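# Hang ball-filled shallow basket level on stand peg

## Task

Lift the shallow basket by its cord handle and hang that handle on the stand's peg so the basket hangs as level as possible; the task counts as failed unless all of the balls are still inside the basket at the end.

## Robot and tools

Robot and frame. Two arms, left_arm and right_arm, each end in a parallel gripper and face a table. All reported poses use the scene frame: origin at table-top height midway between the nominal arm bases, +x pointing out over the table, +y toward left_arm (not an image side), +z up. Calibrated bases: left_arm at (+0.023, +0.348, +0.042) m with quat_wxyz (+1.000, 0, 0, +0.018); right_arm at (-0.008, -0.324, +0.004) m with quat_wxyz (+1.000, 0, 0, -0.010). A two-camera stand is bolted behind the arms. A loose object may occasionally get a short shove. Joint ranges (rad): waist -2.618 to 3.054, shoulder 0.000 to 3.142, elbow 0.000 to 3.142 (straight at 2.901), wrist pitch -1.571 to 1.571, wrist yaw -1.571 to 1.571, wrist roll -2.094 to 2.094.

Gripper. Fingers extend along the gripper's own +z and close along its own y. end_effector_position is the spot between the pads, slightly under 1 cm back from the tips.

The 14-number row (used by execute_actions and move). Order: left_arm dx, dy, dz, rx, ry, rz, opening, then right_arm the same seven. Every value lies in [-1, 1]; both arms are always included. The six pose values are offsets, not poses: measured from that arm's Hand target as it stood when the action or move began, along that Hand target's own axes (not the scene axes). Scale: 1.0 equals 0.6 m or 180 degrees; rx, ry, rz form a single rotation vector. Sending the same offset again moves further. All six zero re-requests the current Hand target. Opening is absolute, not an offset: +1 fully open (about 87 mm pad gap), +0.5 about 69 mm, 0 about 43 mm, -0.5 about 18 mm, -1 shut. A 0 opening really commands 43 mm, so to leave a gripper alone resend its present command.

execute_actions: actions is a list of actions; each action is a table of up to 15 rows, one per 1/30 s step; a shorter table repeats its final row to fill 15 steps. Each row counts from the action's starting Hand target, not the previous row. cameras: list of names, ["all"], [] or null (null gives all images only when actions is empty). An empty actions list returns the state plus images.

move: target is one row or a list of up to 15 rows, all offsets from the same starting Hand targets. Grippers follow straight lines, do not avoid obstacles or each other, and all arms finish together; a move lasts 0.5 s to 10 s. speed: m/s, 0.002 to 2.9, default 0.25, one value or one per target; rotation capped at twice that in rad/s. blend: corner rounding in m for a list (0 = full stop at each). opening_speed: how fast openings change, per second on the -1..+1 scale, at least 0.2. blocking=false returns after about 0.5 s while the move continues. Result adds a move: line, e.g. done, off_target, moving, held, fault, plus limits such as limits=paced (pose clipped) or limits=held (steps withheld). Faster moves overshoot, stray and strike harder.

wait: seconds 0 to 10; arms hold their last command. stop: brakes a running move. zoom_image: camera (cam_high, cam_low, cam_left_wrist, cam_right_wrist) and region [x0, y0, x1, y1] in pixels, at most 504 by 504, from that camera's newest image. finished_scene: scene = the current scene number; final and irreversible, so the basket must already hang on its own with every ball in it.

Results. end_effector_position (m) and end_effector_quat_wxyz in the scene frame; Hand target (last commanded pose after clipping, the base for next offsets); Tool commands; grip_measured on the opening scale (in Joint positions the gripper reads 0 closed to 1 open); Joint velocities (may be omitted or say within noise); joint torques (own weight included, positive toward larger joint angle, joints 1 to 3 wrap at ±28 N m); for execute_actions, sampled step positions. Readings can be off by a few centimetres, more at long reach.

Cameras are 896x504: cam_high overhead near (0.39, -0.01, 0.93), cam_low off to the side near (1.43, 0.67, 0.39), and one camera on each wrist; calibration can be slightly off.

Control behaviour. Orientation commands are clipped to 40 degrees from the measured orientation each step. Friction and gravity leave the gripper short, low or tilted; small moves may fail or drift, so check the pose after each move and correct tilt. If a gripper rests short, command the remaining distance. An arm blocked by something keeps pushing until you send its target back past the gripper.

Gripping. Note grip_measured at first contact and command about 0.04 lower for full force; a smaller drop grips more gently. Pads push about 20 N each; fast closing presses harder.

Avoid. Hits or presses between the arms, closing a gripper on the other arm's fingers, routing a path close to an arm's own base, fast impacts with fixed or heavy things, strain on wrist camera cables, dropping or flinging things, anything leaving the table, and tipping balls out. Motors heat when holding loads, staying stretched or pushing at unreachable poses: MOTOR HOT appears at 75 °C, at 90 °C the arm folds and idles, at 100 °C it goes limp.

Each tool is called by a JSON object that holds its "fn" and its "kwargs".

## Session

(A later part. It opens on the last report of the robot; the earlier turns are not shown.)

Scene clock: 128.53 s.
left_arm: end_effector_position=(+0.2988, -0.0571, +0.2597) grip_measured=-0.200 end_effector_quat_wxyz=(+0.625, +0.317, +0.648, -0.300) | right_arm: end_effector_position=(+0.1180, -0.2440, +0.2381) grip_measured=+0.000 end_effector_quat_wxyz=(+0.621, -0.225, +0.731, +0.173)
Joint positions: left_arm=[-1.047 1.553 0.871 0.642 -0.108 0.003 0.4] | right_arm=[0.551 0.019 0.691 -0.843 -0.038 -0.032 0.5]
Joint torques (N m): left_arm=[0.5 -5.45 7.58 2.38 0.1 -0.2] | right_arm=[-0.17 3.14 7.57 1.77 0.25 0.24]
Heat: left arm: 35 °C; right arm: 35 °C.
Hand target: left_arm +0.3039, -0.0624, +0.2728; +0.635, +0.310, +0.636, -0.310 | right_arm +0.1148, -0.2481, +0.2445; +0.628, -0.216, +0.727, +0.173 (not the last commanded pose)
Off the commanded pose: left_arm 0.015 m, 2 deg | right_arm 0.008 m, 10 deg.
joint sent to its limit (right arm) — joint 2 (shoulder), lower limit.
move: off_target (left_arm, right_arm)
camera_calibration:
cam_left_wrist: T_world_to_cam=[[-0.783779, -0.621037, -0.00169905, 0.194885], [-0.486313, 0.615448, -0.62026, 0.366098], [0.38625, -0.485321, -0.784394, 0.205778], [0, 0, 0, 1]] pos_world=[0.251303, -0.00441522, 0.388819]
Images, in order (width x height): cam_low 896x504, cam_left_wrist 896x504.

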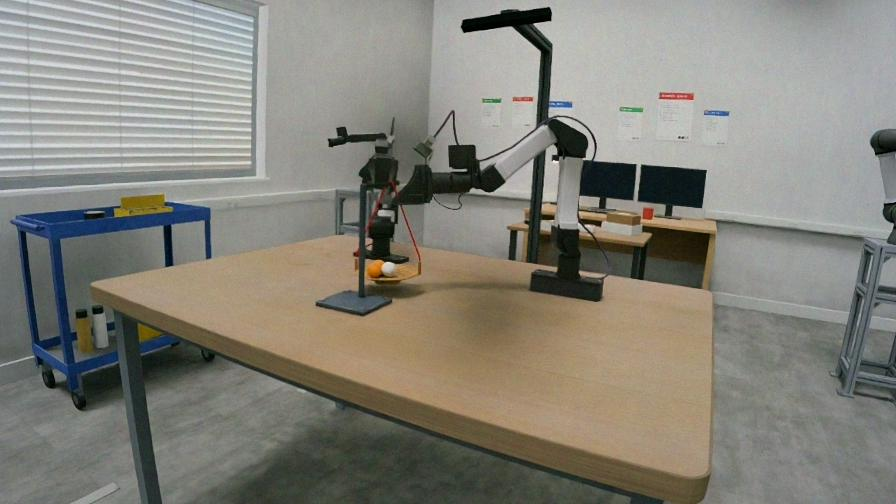

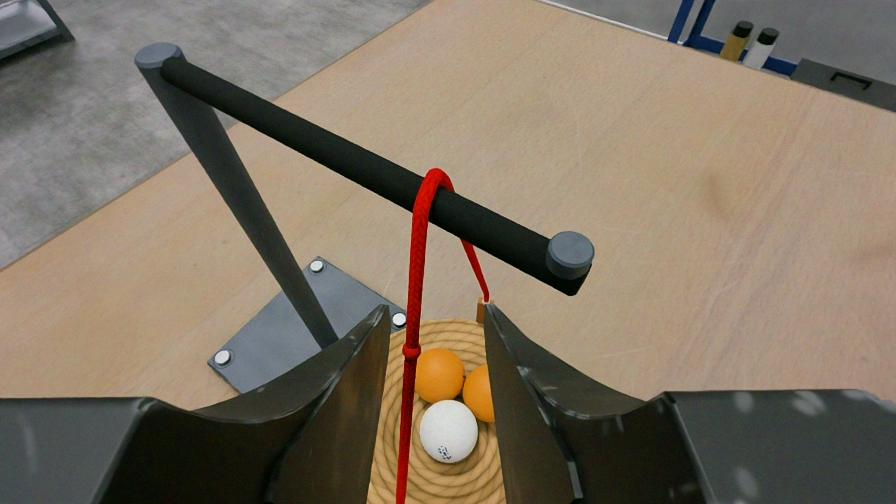

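{"fn": "move", "kwargs": {"target": [-0.008,0.013,0.014,0,0,0,-0.2,0,0,0,0,0,0,0], "speed": 0.04, "cameras": ["cam_left_wrist"]}}

Scene clock: 129.77 s.
left_arm: end_effector_position=(+0.3109, -0.0600, +0.2704) grip_measured=-0.200 end_effector_quat_wxyz=(+0.631, +0.312, +0.641, -0.304) | right_arm: end_effector_position=(+0.1180, -0.2440, +0.2381) grip_measured=+0.000 end_effector_quat_wxyz=(+0.621, -0.225, +0.731, +0.173)
Joint positions: left_arm=[-1.02 1.574 0.914 0.643 -0.083 0.003 0.4] | right_arm=[0.551 0.019 0.691 -0.843 -0.038 -0.032 0.5]
Joint torques (N m): left_arm=[0.53 -5.6 7.66 2.15 0.12 -0.22] | right_arm=[-0.17 3.14 7.57 1.78 0.26 0.24]
Heat: left arm: 35 °C; right arm: 35 °C.
Hand target: left_arm +0.3152, -0.0642, +0.2776; +0.635, +0.310, +0.636, -0.310 | right_arm +0.1148, -0.2481, +0.2445; +0.628, -0.216, +0.727, +0.173
Off the commanded pose: left_arm 0.009 m, 1 deg | right_arm 0.008 m, 1 deg.
joint sent to its limit (right arm) — joint 2 (shoulder), lower limit. The joint targets still meet the commanded pose.
move: done
camera_calibration:
cam_left_wrist: T_world_to_cam=[[-0.783285, -0.621662, 0.00120746, 0.201471], [-0.479515, 0.602943, -0.637593, 0.382246], [0.39564, -0.499996, -0.770372, 0.200467], [0, 0, 0, 1]] pos_world=[0.261789, -0.00499255, 0.397908]
Images, in order (width x height): cam_left_wrist 896x504.

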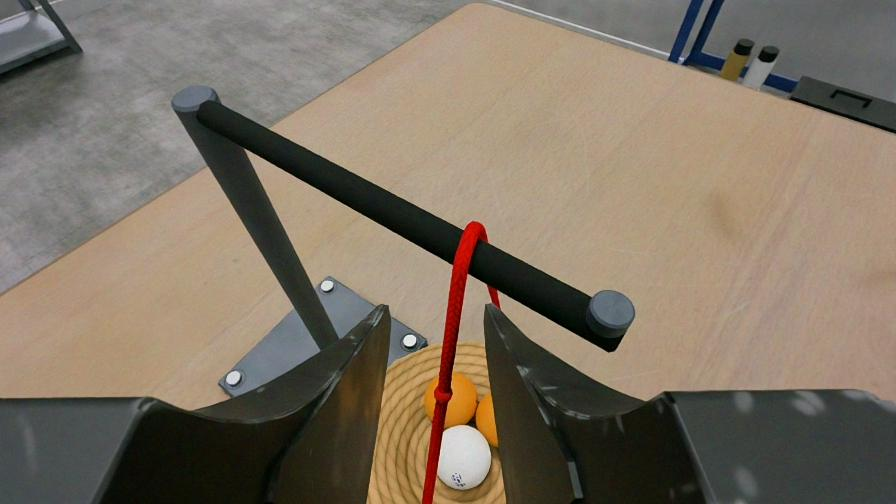

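{"fn": "move", "kwargs": {"target": [0,0,0,0,0,0,-1,0,0,0,0,0,0,0], "opening_speed": 0.6}}

{"fn": "move", "kwargs": {"target": [0.028,0.006,0,0,0,0,-1,0,0,0,0,0,0,0], "speed": 0.02, "cameras": ["cam_left_wrist","cam_low"]}}

{"fn": "zoom_image", "kwargs": {"camera": "cam_low", "region": [320, 150, 450, 290]}}

Scene clock: 131.50 s.
left_arm: end_effector_position=(+0.3105, -0.0603, +0.2704) grip_measured=-0.889 end_effector_quat_wxyz=(+0.631, +0.313, +0.641, -0.305) | right_arm: end_effector_position=(+0.1180, -0.2440, +0.2381) grip_measured=+0.000 end_effector_quat_wxyz=(+0.621, -0.225, +0.731, +0.173)
Joint positions: left_arm=[-1.02 1.574 0.914 0.643 -0.08 0.003 0.055] | right_arm=[0.551 0.019 0.691 -0.843 -0.038 -0.032 0.5]
Joint torques (N m): left_arm=[0.51 -5.55 7.64 2.15 0.08 -0.21] | right_arm=[-0.18 3.14 7.58 1.77 0.26 0.24]
Heat: left arm: 35 °C; right arm: 35 °C.
Hand target: left_arm +0.3152, -0.0642, +0.2777; +0.635, +0.310, +0.636, -0.310 | right_arm +0.1148, -0.2481, +0.2445; +0.628, -0.216, +0.727, +0.173
Off the commanded pose: left_arm 0.009 m, 1 deg | right_arm 0.008 m, 1 deg.
joint sent to its limit (right arm) — joint 2 (shoulder), lower limit. The joint targets still meet the commanded pose.
move: done

Scene clock: 132.77 s.
left_arm: end_effector_position=(+0.3149, -0.0625, +0.2677) grip_measured=-0.889 end_effector_quat_wxyz=(+0.638, +0.310, +0.633, -0.310) | right_arm: end_effector_position=(+0.1180, -0.2440, +0.2381) grip_measured=+0.000 end_effector_quat_wxyz=(+0.621, -0.225, +0.731, +0.173)
Joint positions: left_arm=[-1.011 1.601 0.905 0.703 -0.068 0.003 0.055] | right_arm=[0.551 0.019 0.691 -0.843 -0.038 -0.032 0.5]
Joint torques (N m): left_arm=[0.69 -5.55 5.11 2.21 0.06 -0.22] | right_arm=[-0.18 3.12 7.58 1.77 0.25 0.24]
Heat: left arm: 34 °C; right arm: 35 °C.
Hand target: left_arm +0.3181, -0.0620, +0.2609; +0.636, +0.310, +0.636, -0.310 | right_arm +0.1148, -0.2481, +0.2445; +0.628, -0.216, +0.727, +0.173
Off the commanded pose: left_arm 0.008 m, 0 deg | right_arm 0.008 m, 1 deg.
joint sent to its limit (right arm) — joint 2 (shoulder), lower limit. The joint targets still meet the commanded pose.
move: done
camera_calibration:
cam_left_wrist: T_world_to_cam=[[-0.7866, -0.617455, 0.00318006, 0.204044], [-0.467893, 0.592691, -0.655587, 0.384468], [0.40291, -0.517172, -0.755113, 0.188174], [0, 0, 0, 1]] pos_world=[0.264573, -0.00456394, 0.393496]
Images, in order (width x height): cam_low 896x504, cam_left_wrist 896x504.

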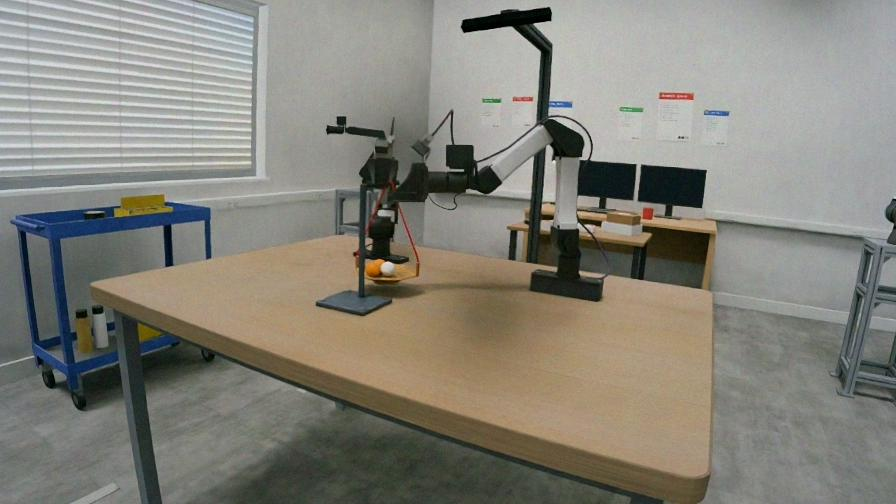

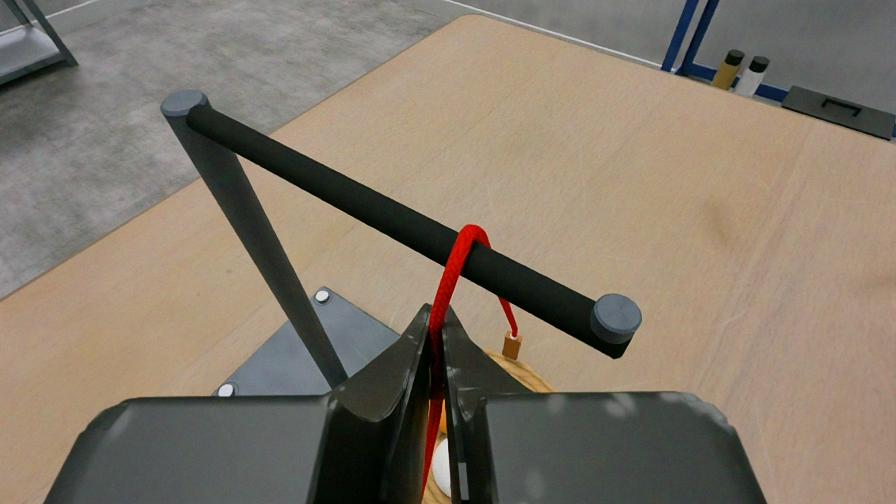

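Scaled by 3.600 from the camera's 896x504 image, which has a finer 1280x720 frame.

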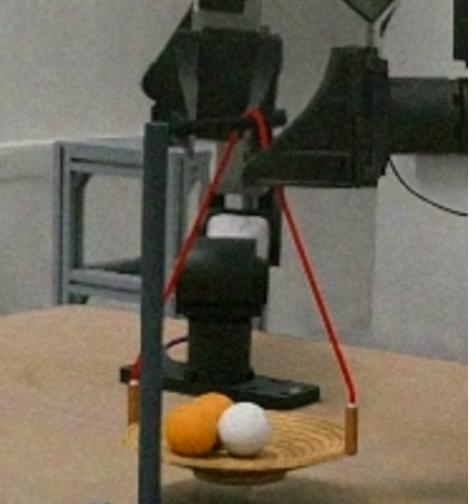

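{"fn": "move", "kwargs": {"target": [[-0.02,-0.005,0,0,0,0,-1,0,0,0,0,0,0,0],[-0.02,-0.005,0,0,0,0,-0.2,0,0,0,0,0,0,0],[-0.02,-0.005,-0.25,0,0,0,-0.2,0,0,0,0,0,0,0]], "speed": [0.03,0.05,0.08], "opening_speed": 0.5, "cameras": ["all"]}}

{"fn": "wait", "kwargs": {"seconds": 1.5, "cameras": ["all"]}}

{"fn": "zoom_image", "kwargs": {"camera": "cam_low", "region": [345, 235, 430, 285]}}

{"fn": "zoom_image", "kwargs": {"camera": "cam_high", "region": [420, 275, 520, 375]}}

Scene clock: 138.30 s.
left_arm: end_effector_position=(+0.2258, +0.0536, +0.2718) grip_measured=-0.200 end_effector_quat_wxyz=(+0.635, +0.311, +0.637, -0.308) | right_arm: end_effector_position=(+0.1180, -0.2440, +0.2381) grip_measured=+0.000 end_effector_quat_wxyz=(+0.621, -0.225, +0.731, +0.173)
Joint positions: left_arm=[-1.061 0.931 0.483 0.442 -0.12 0.003 0.4] | right_arm=[0.551 0.019 0.691 -0.843 -0.038 -0.032 0.5]
Joint torques (N m): left_arm=[-0.94 -2.67 5.55 2.07 -0.07 -0.19] | right_arm=[-0.2 3.14 7.56 1.77 0.25 0.24]
Heat: left arm: 34 °C; right arm: 35 °C.
Hand target: left_arm +0.2233, +0.0543, +0.2729; +0.636, +0.310, +0.636, -0.310 | right_arm +0.1148, -0.2481, +0.2445; +0.628, -0.216, +0.727, +0.173
Off the commanded pose: left_arm 0.003 m, 0 deg | right_arm 0.008 m, 1 deg.
joint sent to its limit (right arm) — joint 2 (shoulder), lower limit. The joint targets still meet the commanded pose.
move: done
camera_calibration:
cam_left_wrist: T_world_to_cam=[[-0.785433, -0.618943, 0.00201387, 0.205674], [-0.473314, 0.598529, -0.646326, 0.275035], [0.398834, -0.508599, -0.763059, 0.289695], [0, 0, 0, 1]] pos_world=[0.176181, 0.110022, 0.398402]
cam_right_wrist: T_world_to_cam=[[0.543454, -0.838855, 0.0313084, -0.278687], [-0.714495, -0.48182, -0.507292, 0.107642], [0.44063, 0.25332, -0.861205, 0.358249], [0, 0, 0, 1]] pos_world=[0.0705079, -0.272666, 0.371857]

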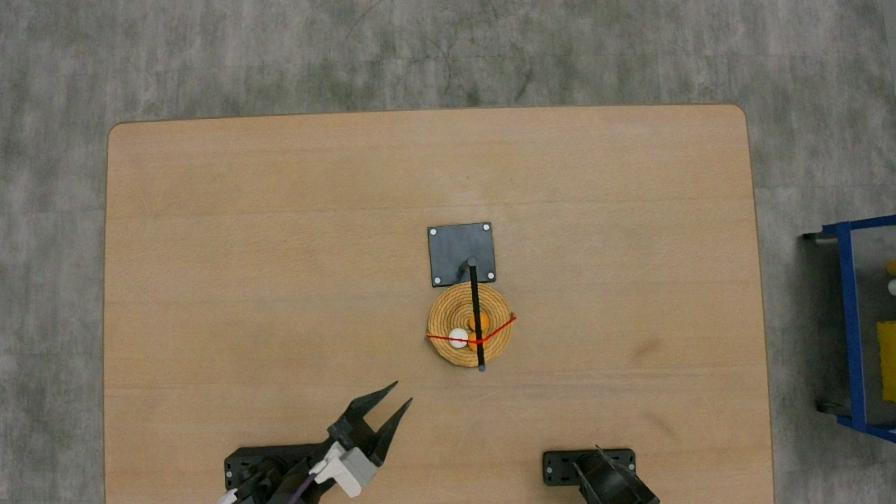

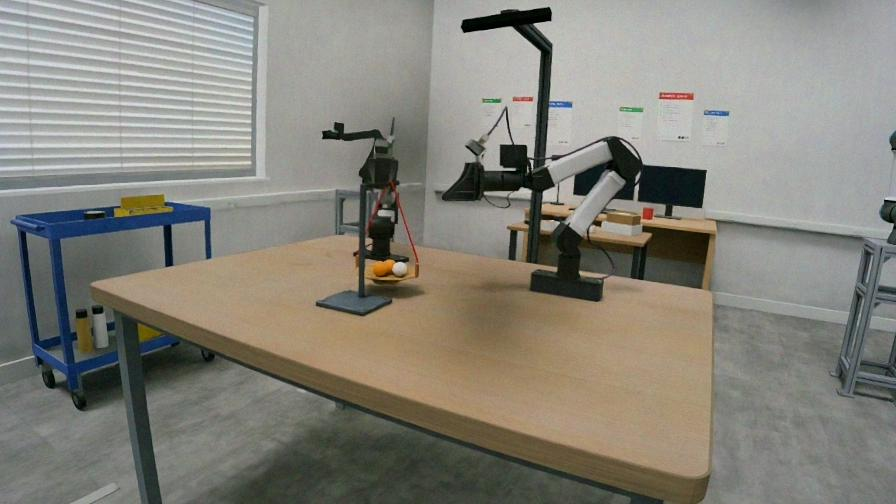

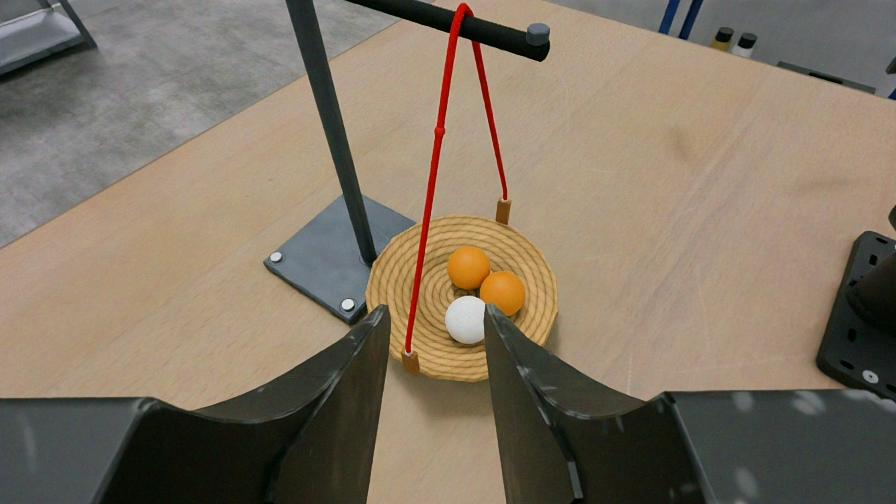

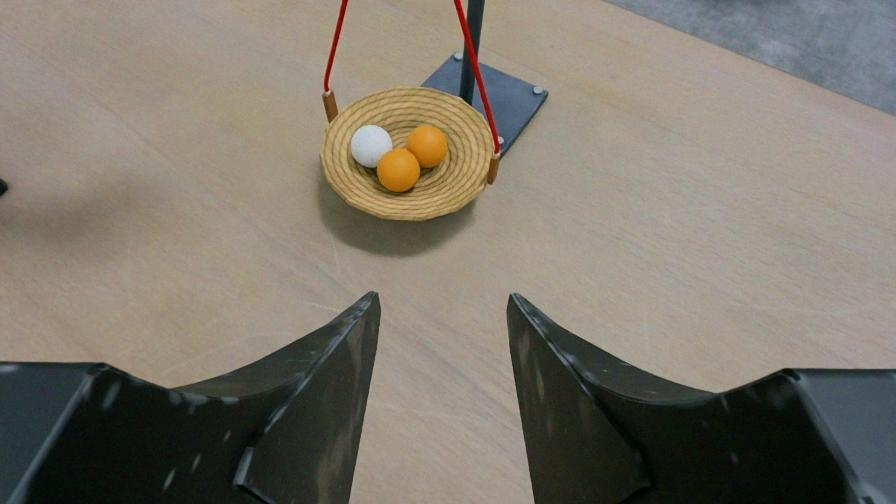

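Scene clock: 139.80 s.
left_arm: end_effector_position=(+0.2258, +0.0536, +0.2717) grip_measured=-0.200 end_effector_quat_wxyz=(+0.634, +0.312, +0.637, -0.307) | right_arm: end_effector_position=(+0.1180, -0.2440, +0.2381) grip_measured=+0.000 end_effector_quat_wxyz=(+0.621, -0.225, +0.731, +0.173)
Joint positions: left_arm=[-1.061 0.931 0.483 0.441 -0.12 0.003 0.4] | right_arm=[0.551 0.019 0.691 -0.843 -0.038 -0.032 0.5]
Joint torques (N m): left_arm=[-0.87 -2.63 5.41 2.08 -0.09 -0.2] | right_arm=[-0.18 3.14 7.56 1.77 0.25 0.24]
Heat: left arm: 34 °C; right arm: 35 °C.
Hand target: left_arm +0.2233, +0.0543, +0.2729; +0.636, +0.310, +0.636, -0.310 | right_arm +0.1148, -0.2481, +0.2445; +0.628, -0.216, +0.727, +0.173
Tool commands: left_gripper/opening=-0.2 right_gripper/opening=+0.0
Off the commanded pose: left_arm 0.003 m, 0 deg | right_arm 0.008 m, 1 deg.
wait: 1.50 s; at rest by 0.17 s
camera_calibration:
cam_left_wrist: T_world_to_cam=[[-0.785436, -0.618939, 0.00194962, 0.205699], [-0.473423, 0.59874, -0.646051, 0.274922], [0.398699, -0.508355, -0.763292, 0.289784], [0, 0, 0, 1]] pos_world=[0.176181, 0.110022, 0.398402]
cam_right_wrist: T_world_to_cam=[[0.543454, -0.838855, 0.0313084, -0.278687], [-0.714495, -0.48182, -0.507292, 0.107642], [0.44063, 0.25332, -0.861205, 0.358249], [0, 0, 0, 1]] pos_world=[0.0705079, -0.272666, 0.371857]

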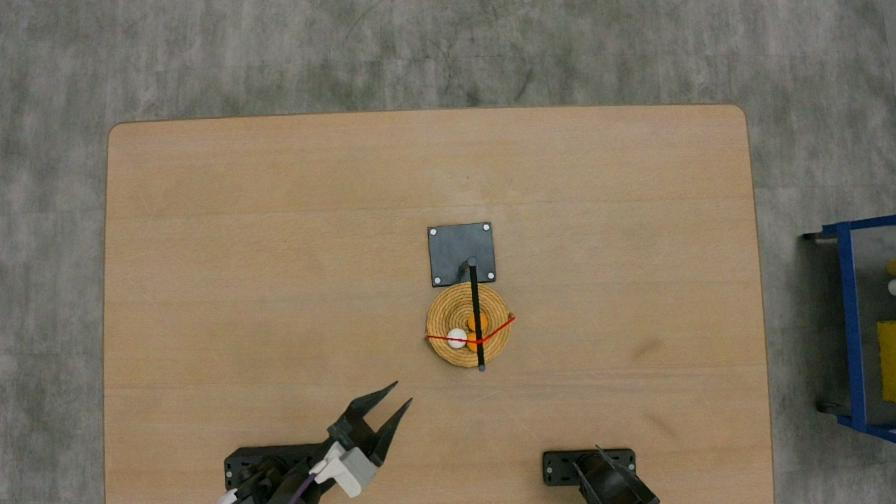

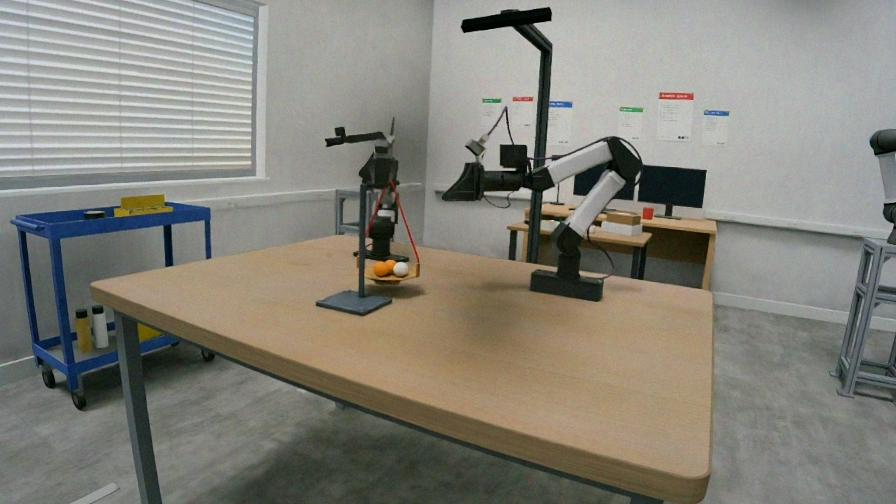

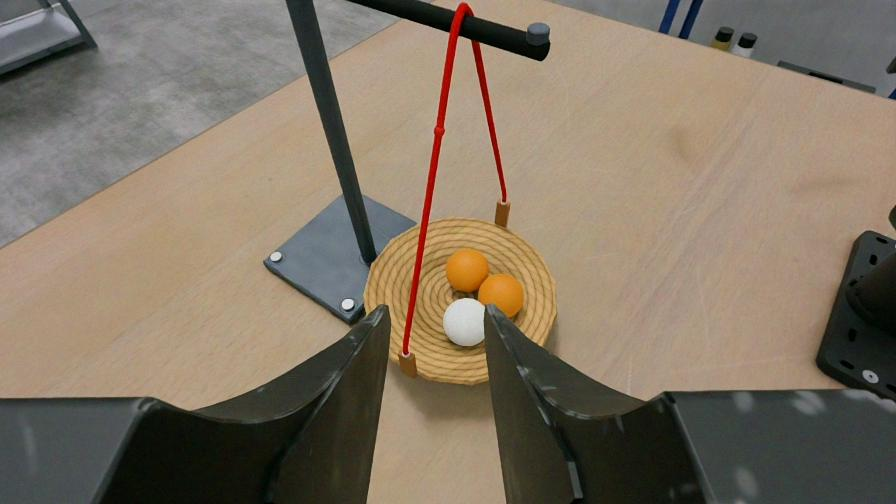

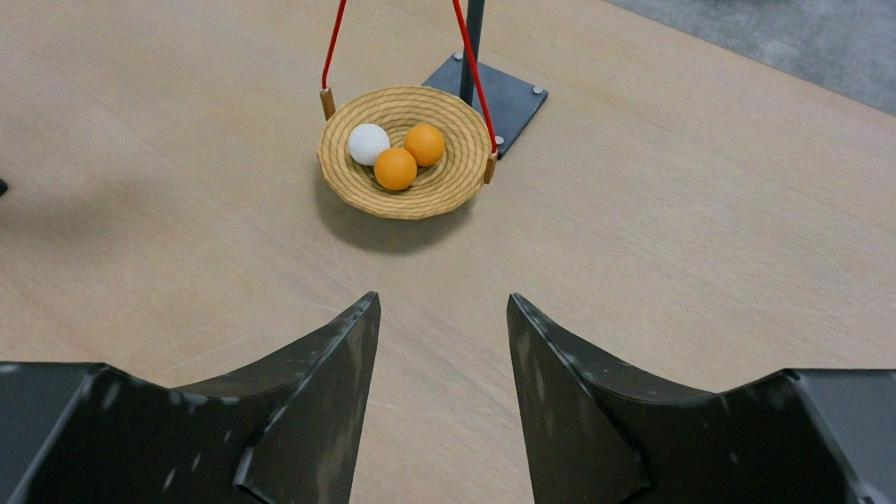

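Scaled by 5.929 from the camera's 896x504 image, which has a finer 1280x720 frame.

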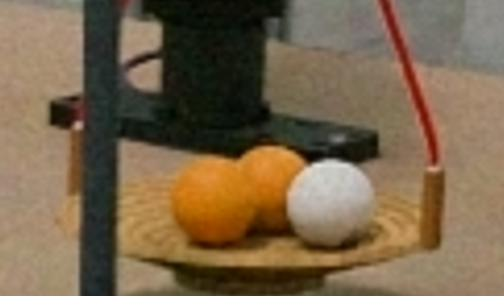

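Scaled by 5.040 from the camera's 896x504 image, which has a finer 1280x720 frame.

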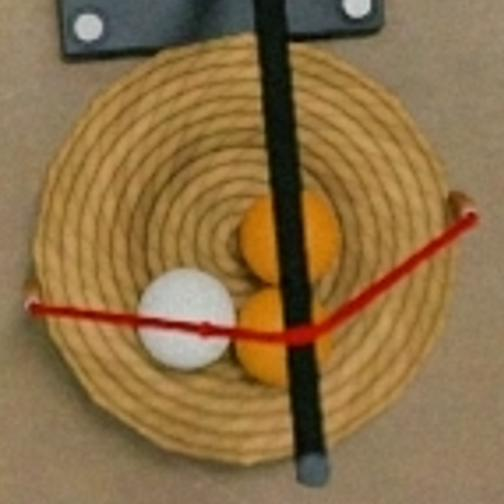

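{"fn": "finished_scene", "kwargs": {"scene": 2}}

The scene is finished: the task was done.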